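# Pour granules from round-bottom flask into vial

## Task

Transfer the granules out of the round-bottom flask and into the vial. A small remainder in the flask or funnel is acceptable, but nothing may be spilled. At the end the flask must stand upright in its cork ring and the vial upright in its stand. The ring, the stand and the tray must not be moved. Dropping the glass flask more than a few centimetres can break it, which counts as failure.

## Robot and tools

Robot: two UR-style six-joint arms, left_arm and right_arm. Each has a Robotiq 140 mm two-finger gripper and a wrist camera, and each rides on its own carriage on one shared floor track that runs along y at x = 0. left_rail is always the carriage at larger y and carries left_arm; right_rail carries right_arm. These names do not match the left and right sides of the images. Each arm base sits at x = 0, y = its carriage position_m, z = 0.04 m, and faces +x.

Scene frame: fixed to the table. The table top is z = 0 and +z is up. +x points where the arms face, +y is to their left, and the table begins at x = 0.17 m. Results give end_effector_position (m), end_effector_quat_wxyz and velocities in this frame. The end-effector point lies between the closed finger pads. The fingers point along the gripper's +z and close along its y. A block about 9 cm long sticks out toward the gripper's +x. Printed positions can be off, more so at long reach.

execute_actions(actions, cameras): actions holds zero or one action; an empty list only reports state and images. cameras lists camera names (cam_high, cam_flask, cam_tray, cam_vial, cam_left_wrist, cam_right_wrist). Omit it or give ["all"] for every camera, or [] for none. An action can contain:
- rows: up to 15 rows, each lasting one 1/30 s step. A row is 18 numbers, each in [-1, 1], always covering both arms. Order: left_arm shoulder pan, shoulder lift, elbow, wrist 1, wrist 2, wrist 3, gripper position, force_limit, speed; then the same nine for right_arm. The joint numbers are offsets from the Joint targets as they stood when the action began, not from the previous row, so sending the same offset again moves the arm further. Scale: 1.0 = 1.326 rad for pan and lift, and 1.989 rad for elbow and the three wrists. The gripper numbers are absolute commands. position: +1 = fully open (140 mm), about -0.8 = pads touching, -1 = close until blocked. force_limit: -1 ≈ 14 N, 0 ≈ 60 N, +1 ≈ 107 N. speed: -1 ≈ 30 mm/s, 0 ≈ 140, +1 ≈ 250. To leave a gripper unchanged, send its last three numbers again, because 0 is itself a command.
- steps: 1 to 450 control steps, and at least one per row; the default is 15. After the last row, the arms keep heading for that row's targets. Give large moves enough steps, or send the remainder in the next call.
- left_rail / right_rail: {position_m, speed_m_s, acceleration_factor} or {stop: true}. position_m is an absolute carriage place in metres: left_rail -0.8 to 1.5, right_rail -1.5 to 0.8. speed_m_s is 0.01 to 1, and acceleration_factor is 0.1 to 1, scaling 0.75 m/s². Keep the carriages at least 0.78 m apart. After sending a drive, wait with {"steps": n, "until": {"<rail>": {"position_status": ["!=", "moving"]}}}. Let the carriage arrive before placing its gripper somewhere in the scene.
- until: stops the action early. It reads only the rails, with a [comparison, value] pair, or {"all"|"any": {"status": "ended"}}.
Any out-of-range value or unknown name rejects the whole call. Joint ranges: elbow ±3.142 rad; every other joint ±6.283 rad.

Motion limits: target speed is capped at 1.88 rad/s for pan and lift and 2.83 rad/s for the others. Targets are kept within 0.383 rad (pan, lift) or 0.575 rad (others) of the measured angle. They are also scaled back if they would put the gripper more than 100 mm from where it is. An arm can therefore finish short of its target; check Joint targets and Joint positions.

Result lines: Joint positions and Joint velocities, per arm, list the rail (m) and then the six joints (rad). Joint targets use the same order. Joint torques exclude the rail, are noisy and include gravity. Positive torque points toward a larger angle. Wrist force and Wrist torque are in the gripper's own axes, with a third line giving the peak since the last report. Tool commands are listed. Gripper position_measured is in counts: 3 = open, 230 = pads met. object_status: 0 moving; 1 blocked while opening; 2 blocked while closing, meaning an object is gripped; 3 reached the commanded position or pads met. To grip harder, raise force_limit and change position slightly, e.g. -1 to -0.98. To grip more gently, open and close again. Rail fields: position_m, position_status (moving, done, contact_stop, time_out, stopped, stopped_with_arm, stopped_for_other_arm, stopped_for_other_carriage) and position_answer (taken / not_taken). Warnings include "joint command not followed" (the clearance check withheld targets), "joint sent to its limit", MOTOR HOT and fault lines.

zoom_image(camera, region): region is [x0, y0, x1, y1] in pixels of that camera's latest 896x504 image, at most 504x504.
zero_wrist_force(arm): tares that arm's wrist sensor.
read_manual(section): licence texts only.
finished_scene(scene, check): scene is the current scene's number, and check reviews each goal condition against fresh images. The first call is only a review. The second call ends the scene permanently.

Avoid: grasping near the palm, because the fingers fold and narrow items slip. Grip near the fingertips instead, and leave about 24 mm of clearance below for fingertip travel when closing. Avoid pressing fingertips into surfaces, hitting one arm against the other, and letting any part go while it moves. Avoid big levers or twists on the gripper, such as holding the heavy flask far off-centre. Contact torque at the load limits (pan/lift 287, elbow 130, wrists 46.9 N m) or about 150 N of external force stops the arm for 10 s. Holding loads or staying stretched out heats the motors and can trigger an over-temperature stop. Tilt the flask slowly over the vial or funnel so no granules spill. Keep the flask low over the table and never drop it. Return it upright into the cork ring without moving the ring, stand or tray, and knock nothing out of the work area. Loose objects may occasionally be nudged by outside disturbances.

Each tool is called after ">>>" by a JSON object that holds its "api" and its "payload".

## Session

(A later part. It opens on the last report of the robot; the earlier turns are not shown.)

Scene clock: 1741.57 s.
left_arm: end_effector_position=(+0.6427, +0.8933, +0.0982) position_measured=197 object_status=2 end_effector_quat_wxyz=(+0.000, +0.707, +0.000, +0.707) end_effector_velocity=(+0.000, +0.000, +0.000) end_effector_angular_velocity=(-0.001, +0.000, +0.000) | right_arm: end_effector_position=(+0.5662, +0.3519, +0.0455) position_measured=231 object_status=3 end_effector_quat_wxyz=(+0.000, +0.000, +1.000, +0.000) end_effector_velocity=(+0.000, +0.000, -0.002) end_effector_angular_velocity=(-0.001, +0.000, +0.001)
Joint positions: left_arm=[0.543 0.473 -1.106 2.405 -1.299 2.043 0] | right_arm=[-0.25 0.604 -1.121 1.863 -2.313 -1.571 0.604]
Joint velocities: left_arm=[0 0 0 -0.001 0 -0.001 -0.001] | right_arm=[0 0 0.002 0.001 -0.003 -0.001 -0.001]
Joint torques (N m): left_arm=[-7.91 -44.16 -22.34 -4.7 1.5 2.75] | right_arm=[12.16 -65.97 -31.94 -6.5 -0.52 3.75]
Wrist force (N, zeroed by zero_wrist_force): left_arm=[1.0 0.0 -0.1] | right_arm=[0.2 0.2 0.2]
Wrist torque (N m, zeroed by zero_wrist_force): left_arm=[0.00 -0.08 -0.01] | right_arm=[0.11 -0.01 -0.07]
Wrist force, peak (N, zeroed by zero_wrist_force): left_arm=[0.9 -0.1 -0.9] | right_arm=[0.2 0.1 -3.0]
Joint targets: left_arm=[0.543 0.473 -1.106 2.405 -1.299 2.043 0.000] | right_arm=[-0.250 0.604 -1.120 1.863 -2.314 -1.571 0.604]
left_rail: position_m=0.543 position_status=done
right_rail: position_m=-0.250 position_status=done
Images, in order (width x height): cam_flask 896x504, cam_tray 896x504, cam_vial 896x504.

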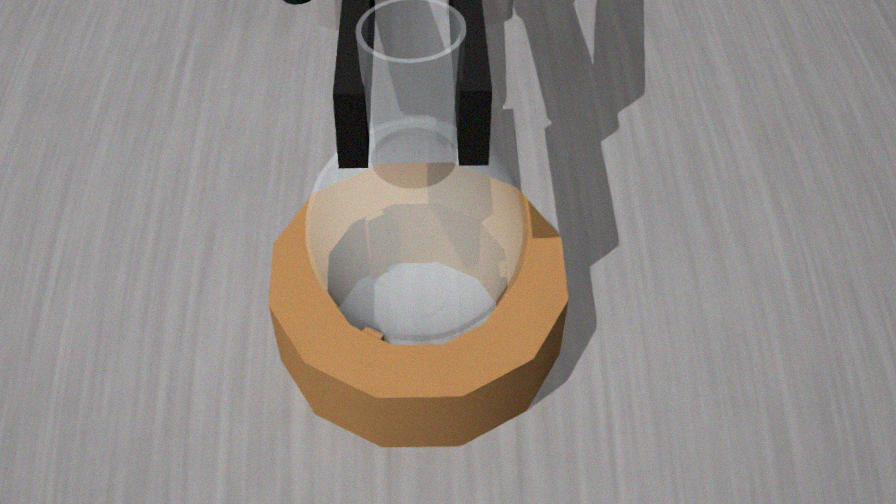

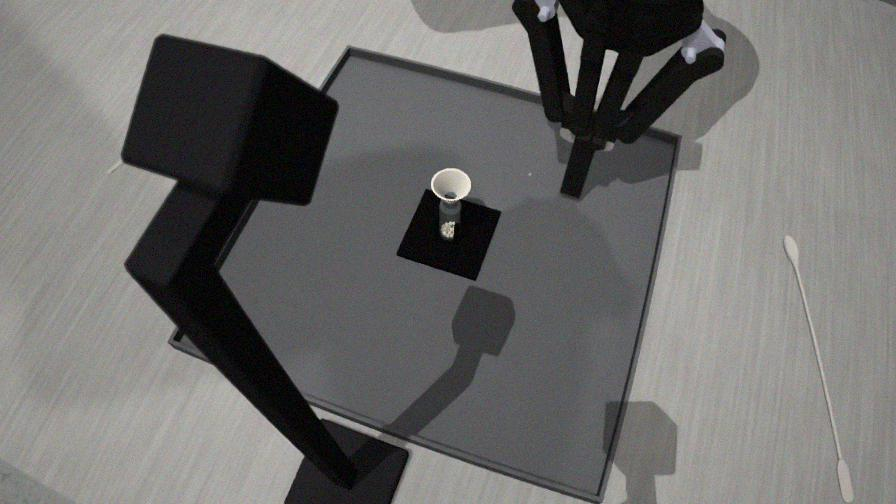

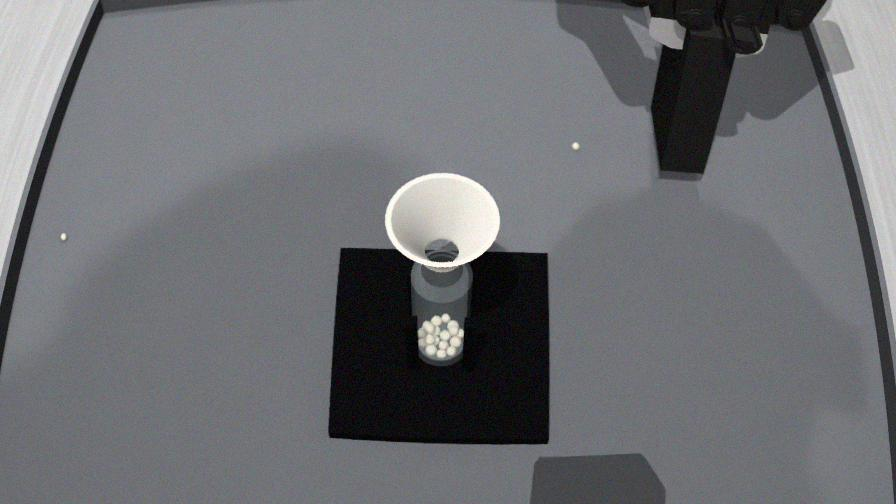

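>>> {"api": "execute_actions", "payload": {"actions": [{"rows":[[0,0,0,0,0,0,0.1,-0.5,-0.8,0,0.000014,0.000004,-0.000013,0,0,-1,-1,0],[0,0,0,0,0,0,0.1,-0.5,-0.8,0,0.000101,0.000028,-0.000095,0,0,-1,-1,0],[0,0,0,0,0,0,0.1,-0.5,-0.8,0,0.000304,0.000084,-0.000287,0,0,-1,-1,0],[0,0,0,0,0,0,0.1,-0.5,-0.8,0,0.00064,0.000177,-0.000604,0,0,-1,-1,0],[0,0,0,0,0,0,0.1,-0.5,-0.8,0,0.001101,0.000306,-0.00104,0,0,-1,-1,0],[0,0,0,0,0,0,0.1,-0.5,-0.8,0,0.001665,0.000462,-0.001572,0,0,-1,-1,0],[0,0,0,0,0,0,0.1,-0.5,-0.8,0,0.002297,0.000637,-0.002168,0,0,-1,-1,0],[0,0,0,0,0,0,0.1,-0.5,-0.8,0,0.00295,0.000819,-0.002786,0,0,-1,-1,0],[0,0,0,0,0,0,0.1,-0.5,-0.8,0,0.003582,0.000994,-0.003382,0,0,-1,-1,0],[0,0,0,0,0,0,0.1,-0.5,-0.8,0,0.004146,0.00115,-0.003914,0,0,-1,-1,0],[0,0,0,0,0,0,0.1,-0.5,-0.8,0,0.004607,0.001279,-0.00435,0,0,-1,-1,0],[0,0,0,0,0,0,0.1,-0.5,-0.8,0,0.004943,0.001372,-0.004667,0,0,-1,-1,0],[0,0,0,0,0,0,0.1,-0.5,-0.8,0,0.005146,0.001428,-0.004859,0,0,-1,-1,0],[0,0,0,0,0,0,0.1,-0.5,-0.8,0,0.005233,0.001452,-0.004941,0,0,-1,-1,0],[0,0,0,0,0,0,0.1,-0.5,-0.8,0,0.005247,0.001456,-0.004954,0,0,-1,-1,0]],"steps":36}], "cameras": ["cam_flask", "cam_vial"]}}

Scene clock: 1775.73 s.
left_arm: end_effector_position=(+0.6427, +0.8933, +0.0982) position_measured=117 object_status=3 end_effector_quat_wxyz=(+0.000, +0.707, +0.000, +0.707) end_effector_velocity=(+0.000, +0.000, +0.000) end_effector_angular_velocity=(-0.001, +0.000, -0.001) | right_arm: end_effector_position=(+0.5662, +0.3518, +0.0392) position_measured=231 object_status=3 end_effector_quat_wxyz=(+0.000, +0.000, +1.000, +0.000) end_effector_velocity=(+0.001, +0.000, +0.001) end_effector_angular_velocity=(+0.000, -0.001, +0.000)
Joint positions: left_arm=[0.543 0.473 -1.106 2.405 -1.299 2.043 0] | right_arm=[-0.25 0.604 -1.113 1.866 -2.324 -1.571 0.604]
Joint velocities: left_arm=[0 0 0 0 0 0.001 0] | right_arm=[0 0 0 -0.001 0.001 -0.001 0]
Joint torques (N m): left_arm=[-7.19 -44.6 -21.6 -3 0.69 2.8] | right_arm=[12.53 -67.3 -33.73 -6.67 -0.47 4.66]
Wrist force (N, zeroed by zero_wrist_force): left_arm=[1.3 -0.1 0.0] | right_arm=[0.2 -0.1 0.0]
Wrist torque (N m, zeroed by zero_wrist_force): left_arm=[-0.02 -0.15 0.00] | right_arm=[0.03 0.01 -0.06]
Wrist force, peak (N, zeroed by zero_wrist_force): left_arm=[1.5 0.0 -0.3] | right_arm=[0.7 0.6 -0.3]
Joint targets: left_arm=[0.543 0.473 -1.106 2.405 -1.299 2.043 0.000] | right_arm=[-0.250 0.604 -1.113 1.866 -2.324 -1.571 0.604]
left_rail: position_m=0.543 position_status=done
right_rail: position_m=-0.250 position_status=done
Images, in order (width x height): cam_flask 896x504, cam_vial 896x504.

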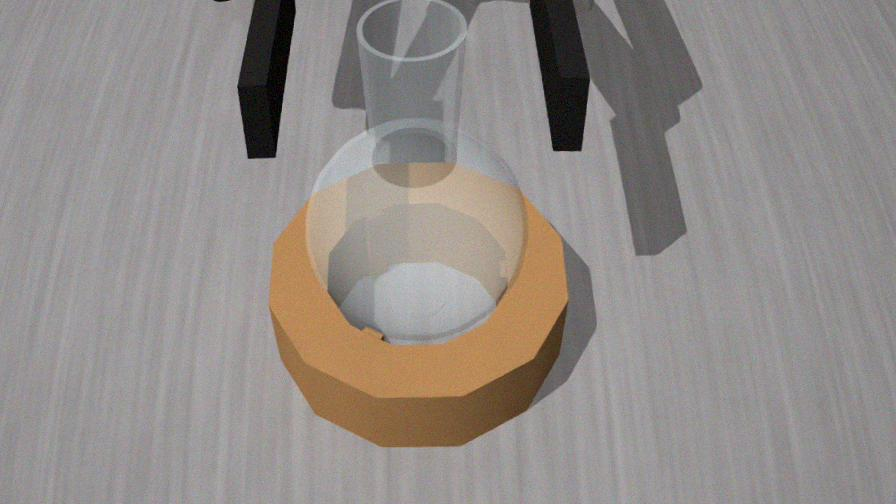

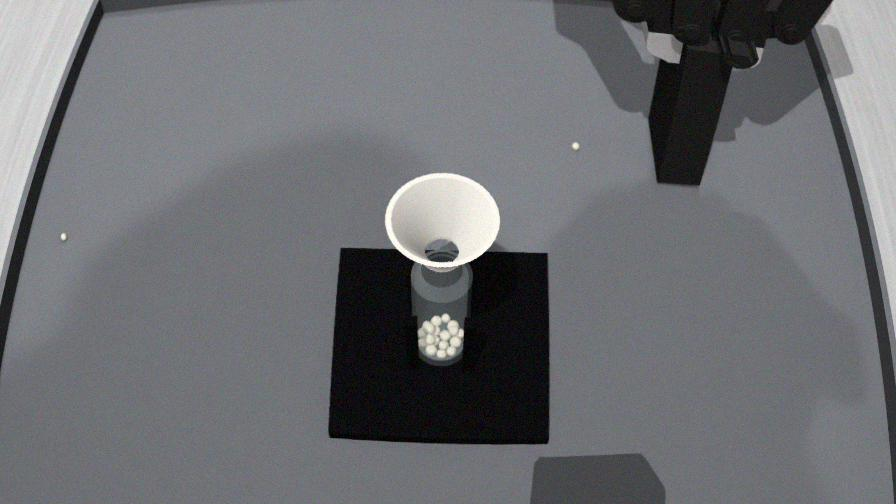

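>>> {"api": "execute_actions", "payload": {"actions": [{"rows":[[0.000245,-0.000074,0.000148,-0.000098,0.000164,0,0.1,-0.5,-0.8,0,0.0000035,0.000001,-0.0000033,0,0,-1,-1,0],[0.001745,-0.000527,0.00105,-0.000698,0.001169,0,0.1,-0.5,-0.8,0,0.0000252,0.000007,-0.0000238,0,0,-1,-1,0],[0.005262,-0.001589,0.003167,-0.002105,0.003525,0,0.1,-0.5,-0.8,0,0.0000759,0.0000211,-0.0000717,0,0,-1,-1,0],[0.011078,-0.003346,0.006668,-0.004431,0.007422,0,0.1,-0.5,-0.8,0,0.0001599,0.0000444,-0.000151,0,0,-1,-1,0],[0.019075,-0.005762,0.011482,-0.00763,0.01278,0,0.1,-0.5,-0.8,0,0.0002753,0.0000764,-0.0002599,0,0,-1,-1,0],[0.028844,-0.008713,0.017362,-0.011537,0.019325,0,0.1,-0.5,-0.8,0,0.0004163,0.0001155,-0.0003931,0,0,-1,-1,0],[0.039776,-0.012015,0.023943,-0.01591,0.026649,0,0.1,-0.5,-0.8,0,0.0005741,0.0001593,-0.000542,0,0,-1,-1,0],[0.051099,-0.015436,0.030758,-0.02044,0.034236,0,0.1,-0.5,-0.8,0,0.0007375,0.0002047,-0.0006964,0,0,-1,-1,0],[0.062031,-0.018738,0.037339,-0.024813,0.04156,0,0.1,-0.5,-0.8,0,0.0008953,0.0002485,-0.0008453,0,0,-1,-1,0],[0.0718,-0.021689,0.043219,-0.02872,0.048105,0,0.1,-0.5,-0.8,0,0.0010363,0.0002876,-0.0009785,0,0,-1,-1,0],[0.079797,-0.024105,0.048033,-0.031919,0.053463,0,0.1,-0.5,-0.8,0,0.0011517,0.0003196,-0.0010874,0,0,-1,-1,0],[0.085613,-0.025862,0.051534,-0.034245,0.05736,0,0.1,-0.5,-0.8,0,0.0012357,0.0003429,-0.0011667,0,0,-1,-1,0],[0.08913,-0.026924,0.053651,-0.035652,0.059716,0,0.1,-0.5,-0.8,0,0.0012864,0.000357,-0.0012146,0,0,-1,-1,0],[0.09063,-0.027377,0.054553,-0.036252,0.060721,0,0.1,-0.5,-0.8,0,0.0013081,0.000363,-0.0012351,0,0,-1,-1,0],[0.090875,-0.027451,0.054701,-0.03635,0.060885,0,0.1,-0.5,-0.8,0,0.0013116,0.000364,-0.0012384,0,0,-1,-1,0]],"steps":24}], "cameras": ["cam_flask", "cam_vial"]}}

Scene clock: 1803.57 s.
left_arm: end_effector_position=(+0.5487, +0.8932, +0.0981) position_measured=117 object_status=3 end_effector_quat_wxyz=(+0.000, +0.707, +0.000, +0.707) end_effector_velocity=(-0.002, +0.000, +0.000) end_effector_angular_velocity=(-0.001, +0.000, +0.000) | right_arm: end_effector_position=(+0.5662, +0.3518, +0.0377) position_measured=231 object_status=3 end_effector_quat_wxyz=(+0.000, +0.000, +1.000, +0.000) end_effector_velocity=(-0.002, +0.001, -0.001) end_effector_angular_velocity=(-0.001, +0.000, +0.002)
Joint positions: left_arm=[0.543 0.593 -1.142 2.513 -1.371 2.164 0] | right_arm=[-0.25 0.604 -1.112 1.867 -2.326 -1.571 0.604]
Joint velocities: left_arm=[0 0.003 -0.001 0.003 -0.002 0.003 -0.001] | right_arm=[0 0.002 0.001 0.001 0 -0.001 0]
Joint torques (N m): left_arm=[13.43 -59.75 -0.03 -3.69 3.23 2.79] | right_arm=[12.2 -65.53 -32.19 -6.57 0.03 3.85]
Wrist force (N, zeroed by zero_wrist_force): left_arm=[0.9 -0.2 -0.2] | right_arm=[0.4 0.2 -0.2]
Wrist torque (N m, zeroed by zero_wrist_force): left_arm=[-0.05 -0.06 -0.01] | right_arm=[0.10 -0.04 -0.06]
Wrist force, peak (N, zeroed by zero_wrist_force): left_arm=[1.2 -0.5 2.2] | right_arm=[0.8 -0.1 0.1]
Joint targets: left_arm=[0.543 0.593 -1.142 2.513 -1.372 2.164 0.000] | right_arm=[-0.250 0.604 -1.112 1.867 -2.326 -1.571 0.604]
left_rail: position_m=0.543 position_status=done
right_rail: position_m=-0.250 position_status=done
Images, in order (width x height): cam_flask 896x504, cam_vial 896x504.

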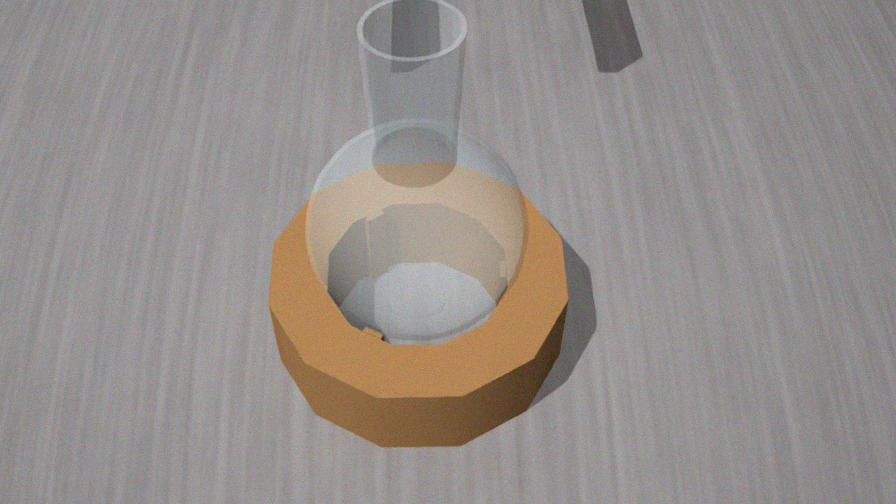

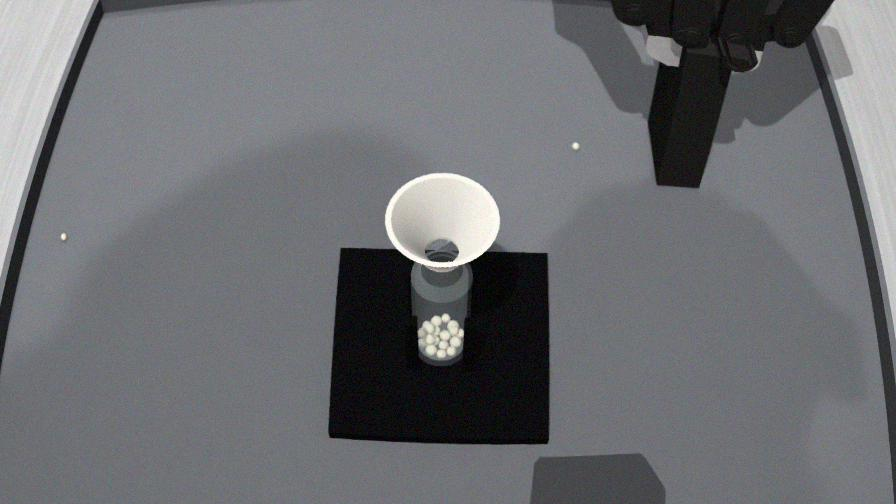

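>>> {"api": "zoom_image", "payload": {"camera": "cam_vial", "region": [540, 60, 800, 210]}}

>>> {"api": "zoom_image", "payload": {"camera": "cam_flask", "region": [260, 0, 580, 360]}}

Scaled by 1.938 from the camera's 896x504 image, which has a finer 1280x720 frame.

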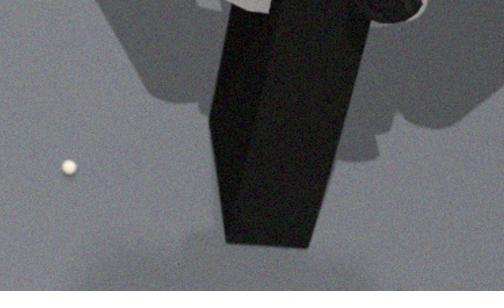

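Scaled by 1.400 from the camera's 896x504 image, which has a finer 1280x720 frame.

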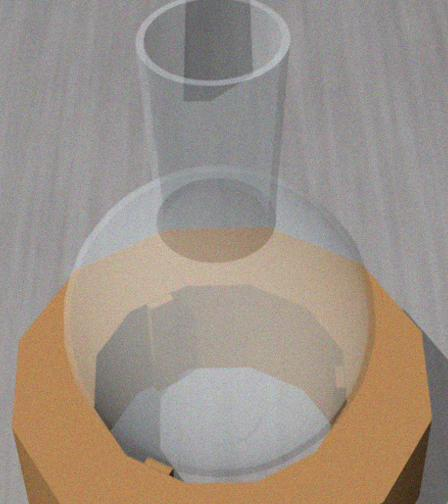

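>>> {"api": "execute_actions", "payload": {"actions": [{"rows":[[0,0,0,0,0,0,0.1,-0.5,-0.8,0,0.0000874,0.0000243,-0.0000826,0,0,-1,-1,0],[0,0,0,0,0,0,0.1,-0.5,-0.8,0,0.0003061,0.0000849,-0.000289,0,0,-1,-1,0],[0,0,0,0,0,0,0.1,-0.5,-0.8,0,0.0005684,0.0001578,-0.0005366,0,0,-1,-1,0],[0,0,0,0,0,0,0.1,-0.5,-0.8,0,0.000787,0.0002184,-0.000743,0,0,-1,-1,0],[0,0,0,0,0,0,0.1,-0.5,-0.8,0,0.0008744,0.0002427,-0.0008256,0,0,-1,-1,0]],"steps":10}], "cameras": []}}

Scene clock: 1820.53 s.
left_arm: end_effector_position=(+0.5483, +0.8932, +0.0981) position_measured=117 object_status=3 end_effector_quat_wxyz=(+0.000, +0.707, +0.000, +0.707) end_effector_velocity=(+0.000, +0.000, +0.000) end_effector_angular_velocity=(+0.000, +0.000, +0.000) | right_arm: end_effector_position=(+0.5662, +0.3518, +0.0368) position_measured=231 object_status=3 end_effector_quat_wxyz=(+0.000, +0.000, +1.000, +0.000) end_effector_velocity=(+0.000, +0.000, +0.000) end_effector_angular_velocity=(+0.001, +0.001, +0.000)
Joint positions: left_arm=[0.543 0.593 -1.142 2.513 -1.372 2.164 0] | right_arm=[-0.25 0.604 -1.111 1.867 -2.328 -1.571 0.604]
Joint velocities: left_arm=[0 -0.001 0 0 0 0 0] | right_arm=[0 0 0.001 0 -0.001 0.001 0.001]
Joint torques (N m): left_arm=[11.7 -62.73 -6.85 -3.08 2.64 2.51] | right_arm=[11.78 -66.82 -29.92 -7.13 0.76 4.11]
Wrist force (N, zeroed by zero_wrist_force): left_arm=[1.0 -0.5 -0.2] | right_arm=[0.3 -0.1 -1.3]
Wrist torque (N m, zeroed by zero_wrist_force): left_arm=[-0.14 -0.09 -0.02] | right_arm=[0.05 -0.01 -0.06]
Wrist force, peak (N, zeroed by zero_wrist_force): left_arm=[1.4 -1.0 -0.4] | right_arm=[0.3 -0.1 -1.3]
Joint targets: left_arm=[0.543 0.593 -1.142 2.513 -1.372 2.164 0.000] | right_arm=[-0.250 0.604 -1.110 1.867 -2.328 -1.571 0.604]
left_rail: position_m=0.543 position_status=done
right_rail: position_m=-0.250 position_status=done
No camera images: "cameras" was empty.

>>> {"api": "execute_actions", "payload": {"actions": [{"rows":[[0,0,0,0,0,0,0.1,-0.5,-0.8,0,0.0001093,0.0000303,-0.0001032,0,0,-1,-1,0],[0,0,0,0,0,0,0.1,-0.5,-0.8,0,0.0003279,0.000091,-0.0003096,0,0,-1,-1,0],[0,0,0,0,0,0,0.1,-0.5,-0.8,0,0.0004372,0.0001214,-0.0004128,0,0,-1,-1,0]],"steps":10}], "cameras": ["cam_vial"]}}

Scene clock: 1825.23 s.
left_arm: end_effector_position=(+0.5483, +0.8932, +0.0981) position_measured=117 object_status=3 end_effector_quat_wxyz=(+0.000, +0.707, +0.000, +0.707) end_effector_velocity=(+0.000, +0.000, +0.000) end_effector_angular_velocity=(+0.000, +0.000, +0.000) | right_arm: end_effector_position=(+0.5662, +0.3519, +0.0363) position_measured=231 object_status=3 end_effector_quat_wxyz=(+0.000, +0.000, +1.000, +0.000) end_effector_velocity=(+0.000, +0.000, -0.001) end_effector_angular_velocity=(+0.001, +0.001, +0.000)
Joint positions: left_arm=[0.543 0.593 -1.142 2.513 -1.372 2.164 0] | right_arm=[-0.25 0.604 -1.11 1.867 -2.329 -1.571 0.604]
Joint velocities: left_arm=[0 0 0 0 0 0 0] | right_arm=[0 0 0.001 0 -0.001 0.001 0]
Joint torques (N m): left_arm=[10.19 -62.49 -13.67 -2.08 2.45 2.73] | right_arm=[11.17 -46.23 -21.84 -5.03 0.83 4.88]
Wrist force (N, zeroed by zero_wrist_force): left_arm=[0.8 -0.4 -0.2] | right_arm=[4.5 -2.8 -27.7]
Wrist torque (N m, zeroed by zero_wrist_force): left_arm=[-0.11 -0.04 -0.01] | right_arm=[0.18 0.04 -0.04]
Wrist force, peak (N, zeroed by zero_wrist_force): left_arm=[1.5 -0.2 -0.5] | right_arm=[4.5 -2.8 -27.7]
Joint targets: left_arm=[0.543 0.593 -1.142 2.513 -1.372 2.164 0.000] | right_arm=[-0.250 0.604 -1.110 1.867 -2.329 -1.571 0.604]
left_rail: position_m=0.543 position_status=done
right_rail: position_m=-0.250 position_status=done
Images, in order (width x height): cam_vial 896x504.

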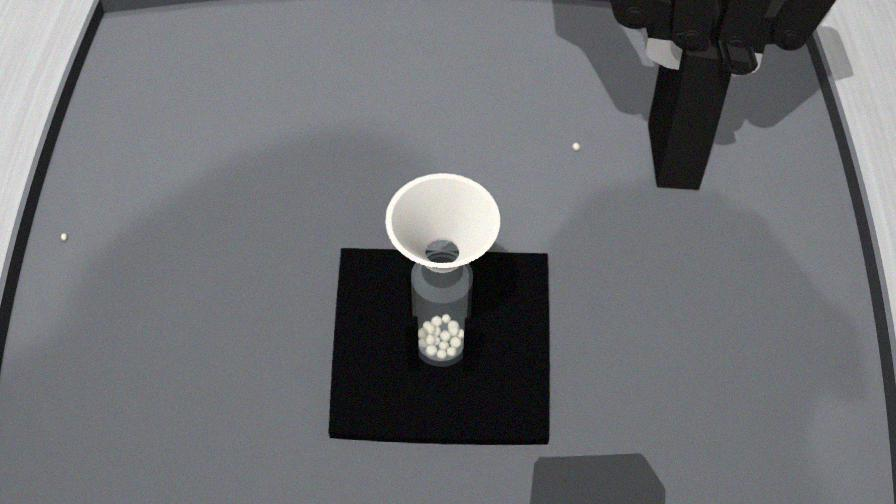

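>>> {"api": "execute_actions", "payload": {"actions": [{"rows":[[0,0,0,0,0,0,0.1,-0.5,-0.8,0,-0.00016,-0.0000456,0.0001525,0,0,-1,-1,-0.5],[0,0,0,0,0,0,0.1,-0.5,-0.8,0,-0.001063,-0.000302,0.001011,0,0,-1,-1,-0.5],[0,0,0,0,0,0,0.1,-0.5,-0.8,0,-0.00292,-0.000829,0.002776,0,0,-1,-1,-0.5],[0,0,0,0,0,0,0.1,-0.5,-0.8,0,-0.00552,-0.001567,0.005247,0,0,-1,-1,-0.5],[0,0,0,0,0,0,0.1,-0.5,-0.8,-0.000178,-0.008553,-0.002215,0.007917,0,-0.000119,-1,-1,-0.5],[0,0,0,0,0,0,0.1,-0.5,-0.8,-0.001224,-0.012083,-0.001961,0.010015,0,-0.000816,-0.53,-1,-0.5],[0,0,0,0,0,0,0.1,-0.5,-0.8,-0.003515,-0.015976,-0.000314,0.010964,0,-0.002344,-0.53,-1,-0.5],[0,0,0,0,0,0,0.1,-0.5,-0.8,-0.006999,-0.019975,0.002735,0.010581,0,-0.004666,-0.53,-1,-0.5],[0,0,0,0,0,0,0.1,-0.5,-0.8,-0.011323,-0.023976,0.00679,0.009193,0,-0.007549,-0.53,-1,-0.5],[0,0,0,0,0,0,0.1,-0.5,-0.8,-0.015945,-0.028084,0.011176,0.007547,0,-0.01063,-0.53,-1,-0.5],[0,0,0,0,0,0,0.1,-0.5,-0.8,-0.020269,-0.031925,0.015277,0.006006,0,-0.013513,-0.53,-1,-0.5],[0,0,0,0,0,0,0.1,-0.5,-0.8,-0.023753,-0.035021,0.018582,0.004765,0,-0.015835,-0.53,-1,-0.5],[0,0,0,0,0,0,0.1,-0.5,-0.8,-0.026044,-0.037057,0.020756,0.003949,0,-0.017363,-0.53,-1,-0.5],[0,0,0,0,0,0,0.1,-0.5,-0.8,-0.02709,-0.037987,0.021748,0.003576,0,-0.01806,-0.53,-1,-0.5],[0,0,0,0,0,0,0.1,-0.5,-0.8,-0.027268,-0.038145,0.021917,0.003513,0,-0.018179,-0.53,-1,-0.5]],"steps":24}], "cameras": ["cam_vial", "cam_tray", "cam_right_wrist"]}}

Scene clock: 1930.00 s.
left_arm: end_effector_position=(+0.5484, +0.8932, +0.0981) position_measured=117 object_status=3 end_effector_quat_wxyz=(+0.000, +0.707, +0.000, +0.707) end_effector_velocity=(+0.000, +0.001, +0.000) end_effector_angular_velocity=(+0.000, +0.000, +0.001) | right_arm: end_effector_position=(+0.5662, +0.3176, +0.0522) position_measured=196 object_status=3 end_effector_quat_wxyz=(+0.000, +0.000, +1.000, +0.000) end_effector_velocity=(+0.000, -0.003, +0.000) end_effector_angular_velocity=(+0.000, +0.001, -0.001)
Joint positions: left_arm=[0.543 0.593 -1.142 2.513 -1.372 2.164 0] | right_arm=[-0.25 0.568 -1.16 1.911 -2.321 -1.571 0.568]
Joint velocities: left_arm=[0 0.001 0 0 0 -0.001 0] | right_arm=[0 -0.003 -0.002 0.004 -0.001 0 -0.002]
Joint torques (N m): left_arm=[7.53 -61.63 -19.09 -1.58 2.12 2.67] | right_arm=[-15.15 -92.75 -31.19 -6.2 1.07 -3.4]
Wrist force (N, zeroed by zero_wrist_force): left_arm=[1.1 -0.1 -0.4] | right_arm=[-0.2 -0.3 -0.2]
Wrist torque (N m, zeroed by zero_wrist_force): left_arm=[-0.05 -0.11 0.00] | right_arm=[-0.01 0.10 -0.04]
Wrist force, peak (N, zeroed by zero_wrist_force): left_arm=[1.4 -0.3 -0.2] | right_arm=[5.7 -3.2 -33.9]
Joint targets: left_arm=[0.543 0.593 -1.142 2.513 -1.372 2.164 0.000] | right_arm=[-0.250 0.567 -1.160 1.911 -2.322 -1.571 0.567]
left_rail: position_m=0.543 position_status=done
right_rail: position_m=-0.250 position_status=done
Images, in order (width x height): cam_tray 896x504, cam_vial 896x504, cam_right_wrist 896x504.

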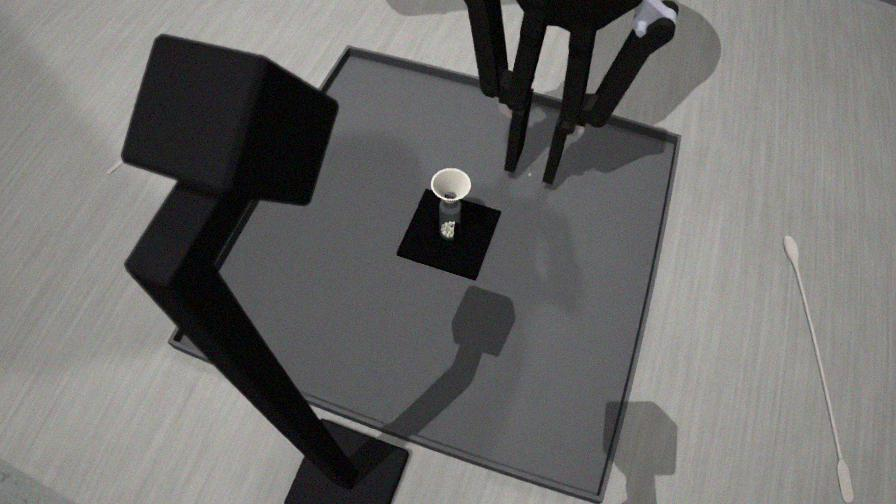

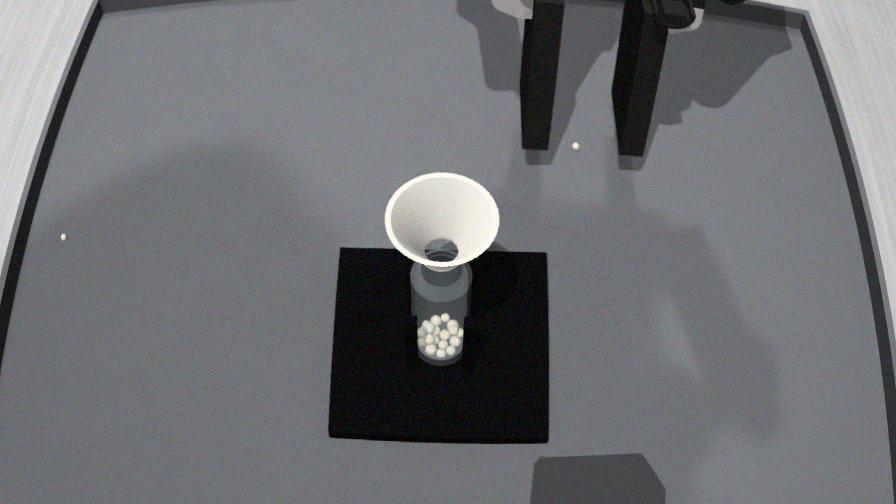

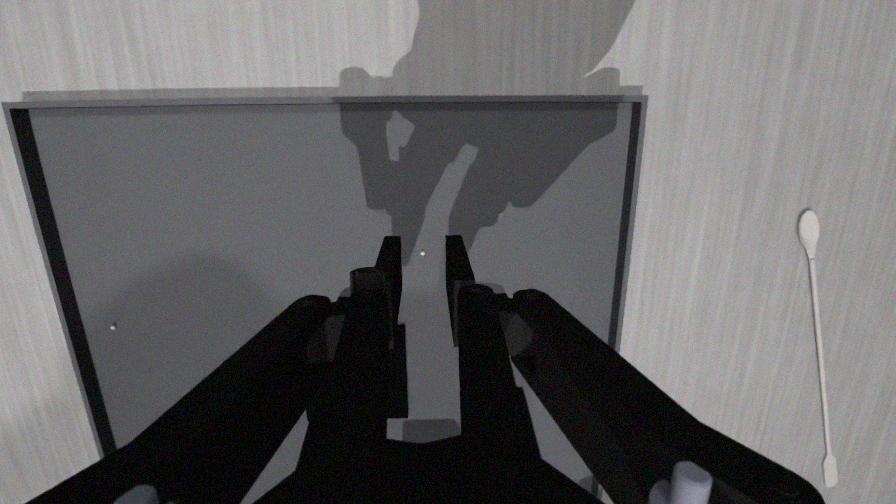

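>>> {"api": "execute_actions", "payload": {"actions": [{"rows":[[0,0,0,0,0,0,0.1,-0.5,-0.8,0,0.000036,0.00001,-0.000034,0,0,-0.53,-1,-0.5],[0,0,0,0,0,0,0.1,-0.5,-0.8,0,0.000259,0.000072,-0.000244,0,0,-0.53,-1,-0.5],[0,0,0,0,0,0,0.1,-0.5,-0.8,0,0.00078,0.000216,-0.000736,0,0,-0.53,-1,-0.5],[0,0,0,0,0,0,0.1,-0.5,-0.8,0,0.001641,0.000456,-0.00155,0,0,-0.53,-1,-0.5],[0,0,0,0,0,0,0.1,-0.5,-0.8,0,0.002826,0.000785,-0.002669,0,0,-0.53,-1,-0.5],[0,0,0,0,0,0,0.1,-0.5,-0.8,0,0.004273,0.001187,-0.004036,0,0,-0.53,-1,-0.5],[0,0,0,0,0,0,0.1,-0.5,-0.8,0,0.005893,0.001637,-0.005565,0,0,-0.53,-1,-0.5],[0,0,0,0,0,0,0.1,-0.5,-0.8,0,0.007571,0.002102,-0.00715,0,0,-0.53,-1,-0.5],[0,0,0,0,0,0,0.1,-0.5,-0.8,0,0.009191,0.002552,-0.008679,0,0,-0.53,-1,-0.5],[0,0,0,0,0,0,0.1,-0.5,-0.8,0,0.010638,0.002954,-0.010046,0,0,-0.53,-1,-0.5],[0,0,0,0,0,0,0.1,-0.5,-0.8,0,0.011823,0.003283,-0.011165,0,0,-0.53,-1,-0.5],[0,0,0,0,0,0,0.1,-0.5,-0.8,0,0.012684,0.003523,-0.011979,0,0,-0.53,-1,-0.5],[0,0,0,0,0,0,0.1,-0.5,-0.8,0,0.013205,0.003667,-0.012471,0,0,-0.53,-1,-0.5],[0,0,0,0,0,0,0.1,-0.5,-0.8,0,0.013428,0.003729,-0.012681,0,0,-0.53,-1,-0.5],[0,0,0,0,0,0,0.1,-0.5,-0.8,0,0.013464,0.003739,-0.012715,0,0,-0.53,-1,-0.5]],"steps":22}], "cameras": ["cam_vial", "cam_right_wrist"]}}

Scene clock: 1960.87 s.
left_arm: end_effector_position=(+0.5484, +0.8932, +0.0981) position_measured=117 object_status=3 end_effector_quat_wxyz=(+0.000, +0.707, +0.000, +0.707) end_effector_velocity=(+0.000, +0.001, +0.000) end_effector_angular_velocity=(+0.000, +0.000, +0.002) | right_arm: end_effector_position=(+0.5662, +0.3173, +0.0374) position_measured=196 object_status=3 end_effector_quat_wxyz=(+0.000, +0.000, +1.000, +0.000) end_effector_velocity=(-0.001, +0.001, -0.001) end_effector_angular_velocity=(-0.001, +0.000, +0.001)
Joint positions: left_arm=[0.543 0.593 -1.142 2.513 -1.372 2.164 0] | right_arm=[-0.25 0.567 -1.143 1.918 -2.347 -1.571 0.567]
Joint velocities: left_arm=[0 0 0 0 0 -0.001 0] | right_arm=[0 0.001 0.002 0 -0.002 0 0.001]
Joint torques (N m): left_arm=[7.02 -61.75 -18.84 -1.55 1.75 2.33] | right_arm=[-13.18 -67.57 -31.39 -6.91 1.4 -3.29]
Wrist force (N, zeroed by zero_wrist_force): left_arm=[0.9 -0.2 -0.8] | right_arm=[-0.2 0.0 0.1]
Wrist torque (N m, zeroed by zero_wrist_force): left_arm=[-0.06 -0.06 -0.01] | right_arm=[0.06 0.11 -0.04]
Wrist force, peak (N, zeroed by zero_wrist_force): left_arm=[1.2 -0.5 -0.7] | right_arm=[-0.3 -0.2 -1.0]
Joint targets: left_arm=[0.543 0.593 -1.142 2.513 -1.372 2.164 0.000] | right_arm=[-0.250 0.567 -1.143 1.918 -2.347 -1.571 0.567]
left_rail: position_m=0.543 position_status=done
right_rail: position_m=-0.250 position_status=done
Images, in order (width x height): cam_vial 896x504, cam_right_wrist 896x504.

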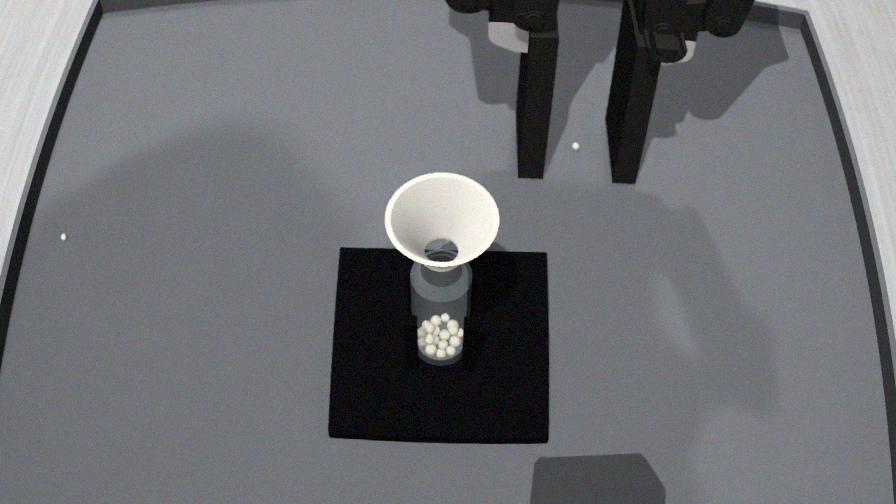

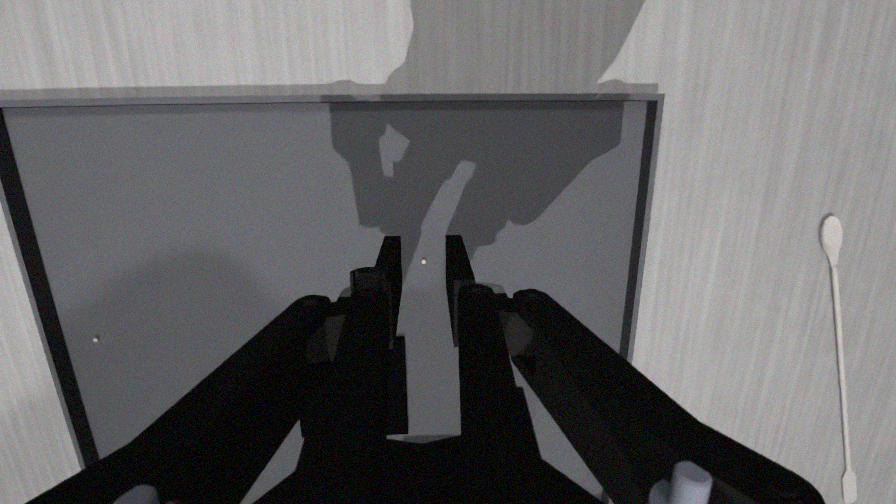

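>>> {"api": "execute_actions", "payload": {"actions": [{"rows":[[0,0,0,0,0,0,0.1,-0.5,-0.8,0,0,0,0,0,0,-1,-1,-0.9]],"steps":26}], "cameras": ["cam_vial", "cam_right_wrist"]}}

Scene clock: 1970.57 s.
left_arm: end_effector_position=(+0.5484, +0.8932, +0.0981) position_measured=117 object_status=3 end_effector_quat_wxyz=(+0.000, +0.707, +0.000, +0.707) end_effector_velocity=(+0.000, +0.000, +0.000) end_effector_angular_velocity=(+0.001, +0.000, +0.001) | right_arm: end_effector_position=(+0.5662, +0.3173, +0.0373) position_measured=231 object_status=3 end_effector_quat_wxyz=(+0.000, +0.000, +1.000, +0.000) end_effector_velocity=(-0.001, +0.001, +0.001) end_effector_angular_velocity=(+0.000, -0.001, +0.002)
Joint positions: left_arm=[0.543 0.593 -1.142 2.513 -1.372 2.164 0] | right_arm=[-0.25 0.567 -1.143 1.918 -2.347 -1.571 0.567]
Joint velocities: left_arm=[0 0 0 0 0 -0.001 0.001] | right_arm=[0 0.002 -0.001 0.001 0 -0.001 0]
Joint torques (N m): left_arm=[5.74 -60.64 -18.05 -1.99 1.4 2.53] | right_arm=[-13.66 -64.6 -38.55 -5.44 1.06 -2.92]
Wrist force (N, zeroed by zero_wrist_force): left_arm=[0.6 -0.4 -0.5] | right_arm=[-0.3 -0.3 0.0]
Wrist torque (N m, zeroed by zero_wrist_force): left_arm=[-0.11 0.01 -0.01] | right_arm=[-0.01 0.13 -0.04]
Wrist force, peak (N, zeroed by zero_wrist_force): left_arm=[1.2 -0.7 -0.3] | right_arm=[0.1 -0.6 -0.2]
Joint targets: left_arm=[0.543 0.593 -1.142 2.513 -1.372 2.164 0.000] | right_arm=[-0.250 0.567 -1.143 1.918 -2.347 -1.571 0.567]
left_rail: position_m=0.543 position_status=done
right_rail: position_m=-0.250 position_status=done
Images, in order (width x height): cam_vial 896x504, cam_right_wrist 896x504.

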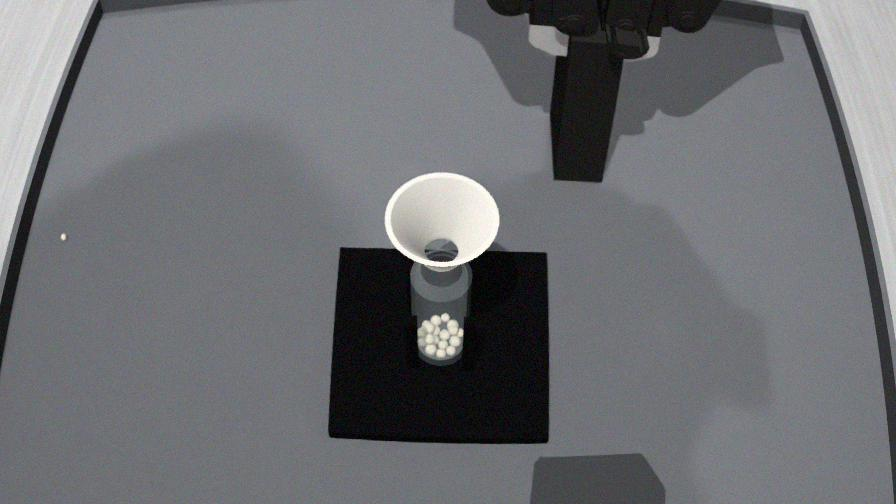

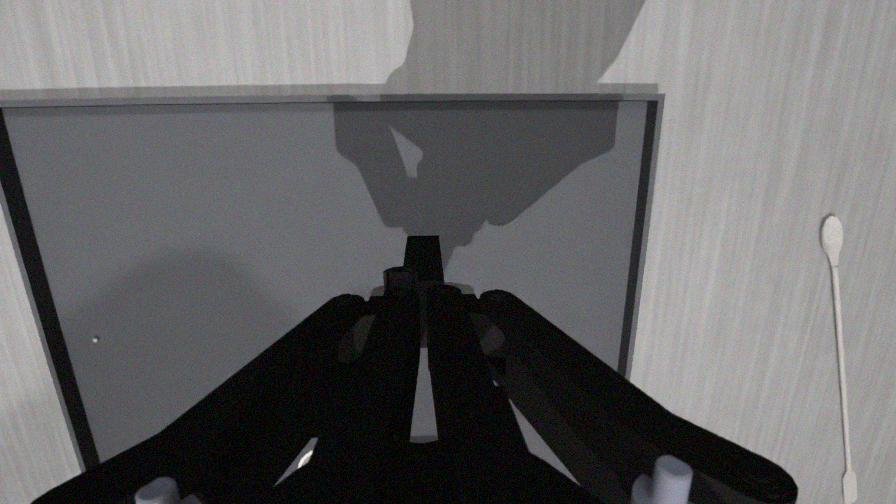

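>>> {"api": "zoom_image", "payload": {"camera": "cam_vial", "region": [510, 20, 660, 200]}}

>>> {"api": "zoom_image", "payload": {"camera": "cam_right_wrist", "region": [370, 210, 480, 320]}}

Scaled by 2.800 from the camera's 896x504 image, which has a finer 1280x720 frame.

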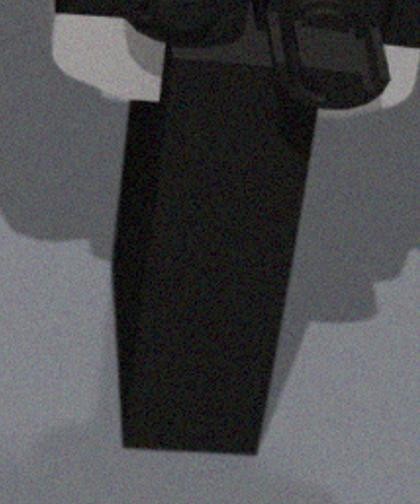

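Scaled by 4.582 from the camera's 896x504 image, which has a finer 1280x720 frame.

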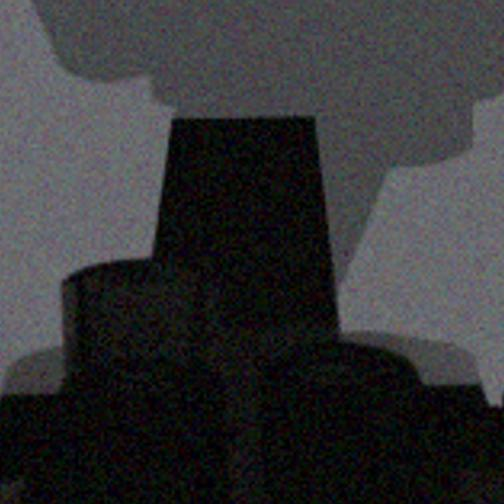

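>>> {"api": "zoom_image", "payload": {"camera": "cam_vial", "region": [540, 140, 620, 190]}}

>>> {"api": "zoom_image", "payload": {"camera": "cam_right_wrist", "region": [395, 225, 455, 265]}}

Scaled by 6.300 from the camera's 896x504 image, which has a finer 1280x720 frame.

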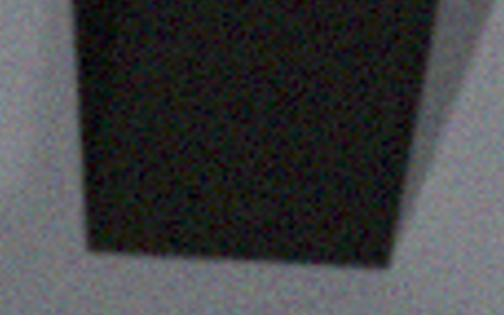

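Scaled by 8.400 from the camera's 896x504 image, which has a finer 1280x720 frame.

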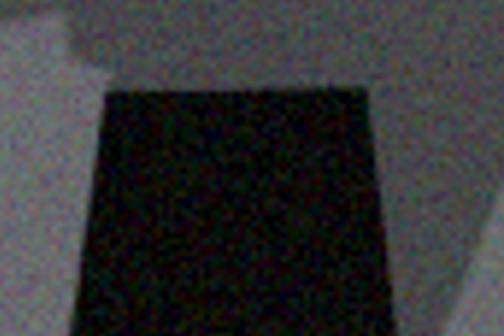

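>>> {"api": "execute_actions", "payload": {"actions": [{"rows":[[0,0,0,0,0,0,0.1,-0.5,-0.8,0,-0.000036,-0.00001,0.000034,0,0,-1,-1,-0.9],[0,0,0,0,0,0,0.1,-0.5,-0.8,0,-0.000259,-0.000072,0.000244,0,0,-1,-1,-0.9],[0,0,0,0,0,0,0.1,-0.5,-0.8,0,-0.00078,-0.000216,0.000736,0,0,-1,-1,-0.9],[0,0,0,0,0,0,0.1,-0.5,-0.8,0,-0.001641,-0.000456,0.00155,0,0,-1,-1,-0.9],[0,0,0,0,0,0,0.1,-0.5,-0.8,0,-0.002826,-0.000785,0.002669,0,0,-1,-1,-0.9],[0,0,0,0,0,0,0.1,-0.5,-0.8,0,-0.004273,-0.001187,0.004036,0,0,-1,-1,-0.9],[0,0,0,0,0,0,0.1,-0.5,-0.8,0,-0.005893,-0.001637,0.005565,0,0,-1,-1,-0.9],[0,0,0,0,0,0,0.1,-0.5,-0.8,0,-0.007571,-0.002102,0.00715,0,0,-1,-1,-0.9],[0,0,0,0,0,0,0.1,-0.5,-0.8,0,-0.009191,-0.002552,0.008679,0,0,-1,-1,-0.9],[0,0,0,0,0,0,0.1,-0.5,-0.8,0,-0.010638,-0.002954,0.010046,0,0,-1,-1,-0.9],[0,0,0,0,0,0,0.1,-0.5,-0.8,0,-0.011823,-0.003283,0.011165,0,0,-1,-1,-0.9],[0,0,0,0,0,0,0.1,-0.5,-0.8,0,-0.012684,-0.003523,0.011979,0,0,-1,-1,-0.9],[0,0,0,0,0,0,0.1,-0.5,-0.8,0,-0.013205,-0.003667,0.012471,0,0,-1,-1,-0.9],[0,0,0,0,0,0,0.1,-0.5,-0.8,0,-0.013428,-0.003729,0.012681,0,0,-1,-1,-0.9],[0,0,0,0,0,0,0.1,-0.5,-0.8,0,-0.013464,-0.003739,0.012715,0,0,-1,-1,-0.9]],"steps":22}], "cameras": ["cam_vial", "cam_tray", "cam_right_wrist"]}}

Scene clock: 2098.50 s.
left_arm: end_effector_position=(+0.5484, +0.8932, +0.0981) position_measured=117 object_status=3 end_effector_quat_wxyz=(+0.000, +0.707, +0.000, +0.707) end_effector_velocity=(+0.000, +0.001, +0.000) end_effector_angular_velocity=(+0.002, +0.000, +0.002) | right_arm: end_effector_position=(+0.5662, +0.3173, +0.0521) position_measured=231 object_status=3 end_effector_quat_wxyz=(+0.000, +0.000, +1.000, +0.000) end_effector_velocity=(+0.001, +0.001, +0.002) end_effector_angular_velocity=(+0.002, -0.002, +0.000)
Joint positions: left_arm=[0.543 0.593 -1.142 2.513 -1.372 2.164 0] | right_arm=[-0.25 0.567 -1.16 1.911 -2.322 -1.571 0.567]
Joint velocities: left_arm=[0 0.001 0 -0.001 0 -0.001 0.002] | right_arm=[0 0 -0.001 -0.002 0.001 0 0]
Joint torques (N m): left_arm=[4.53 -58.32 -18.25 -1.74 1.32 2.27] | right_arm=[-13.56 -88.43 -43.41 -2.55 1.68 -3.26]
Wrist force (N, zeroed by zero_wrist_force): left_arm=[1.0 -0.5 -0.1] | right_arm=[-0.1 -0.1 -0.4]
Wrist torque (N m, zeroed by zero_wrist_force): left_arm=[-0.12 -0.08 -0.01] | right_arm=[0.05 0.08 -0.04]
Wrist force, peak (N, zeroed by zero_wrist_force): left_arm=[1.4 -0.4 -0.2] | right_arm=[-0.1 0.0 -0.7]
Joint targets: left_arm=[0.543 0.593 -1.142 2.513 -1.372 2.164 0.000] | right_arm=[-0.250 0.567 -1.160 1.911 -2.322 -1.571 0.567]
left_rail: position_m=0.543 position_status=done
right_rail: position_m=-0.250 position_status=done
Images, in order (width x height): cam_tray 896x504, cam_vial 896x504, cam_right_wrist 896x504.

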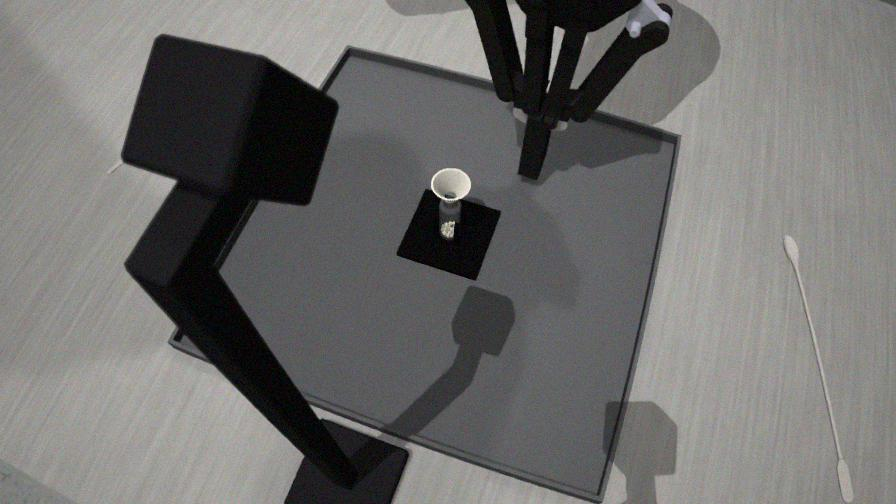

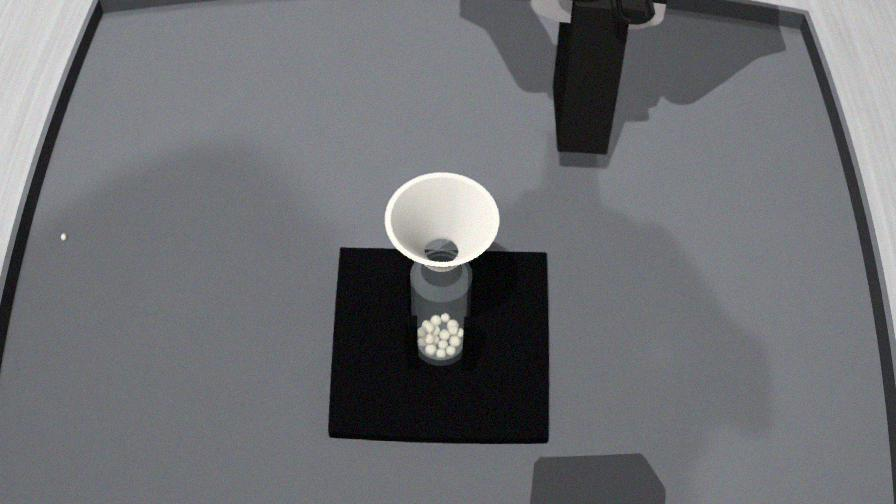

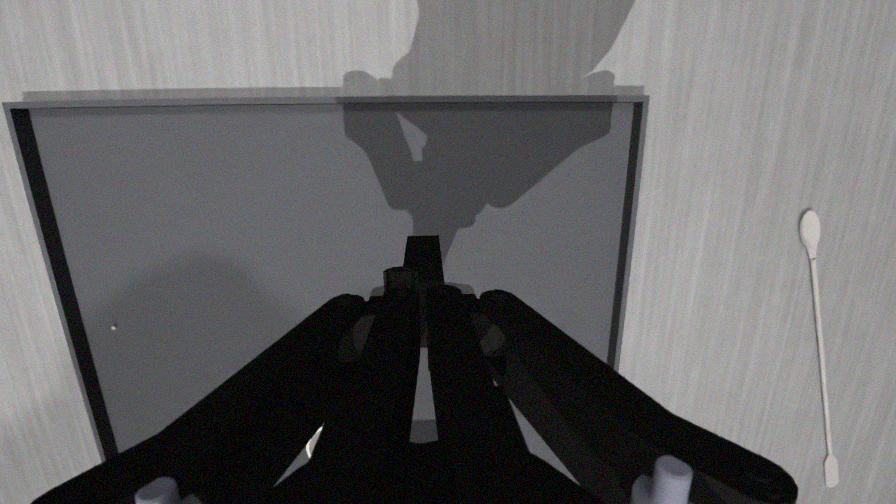

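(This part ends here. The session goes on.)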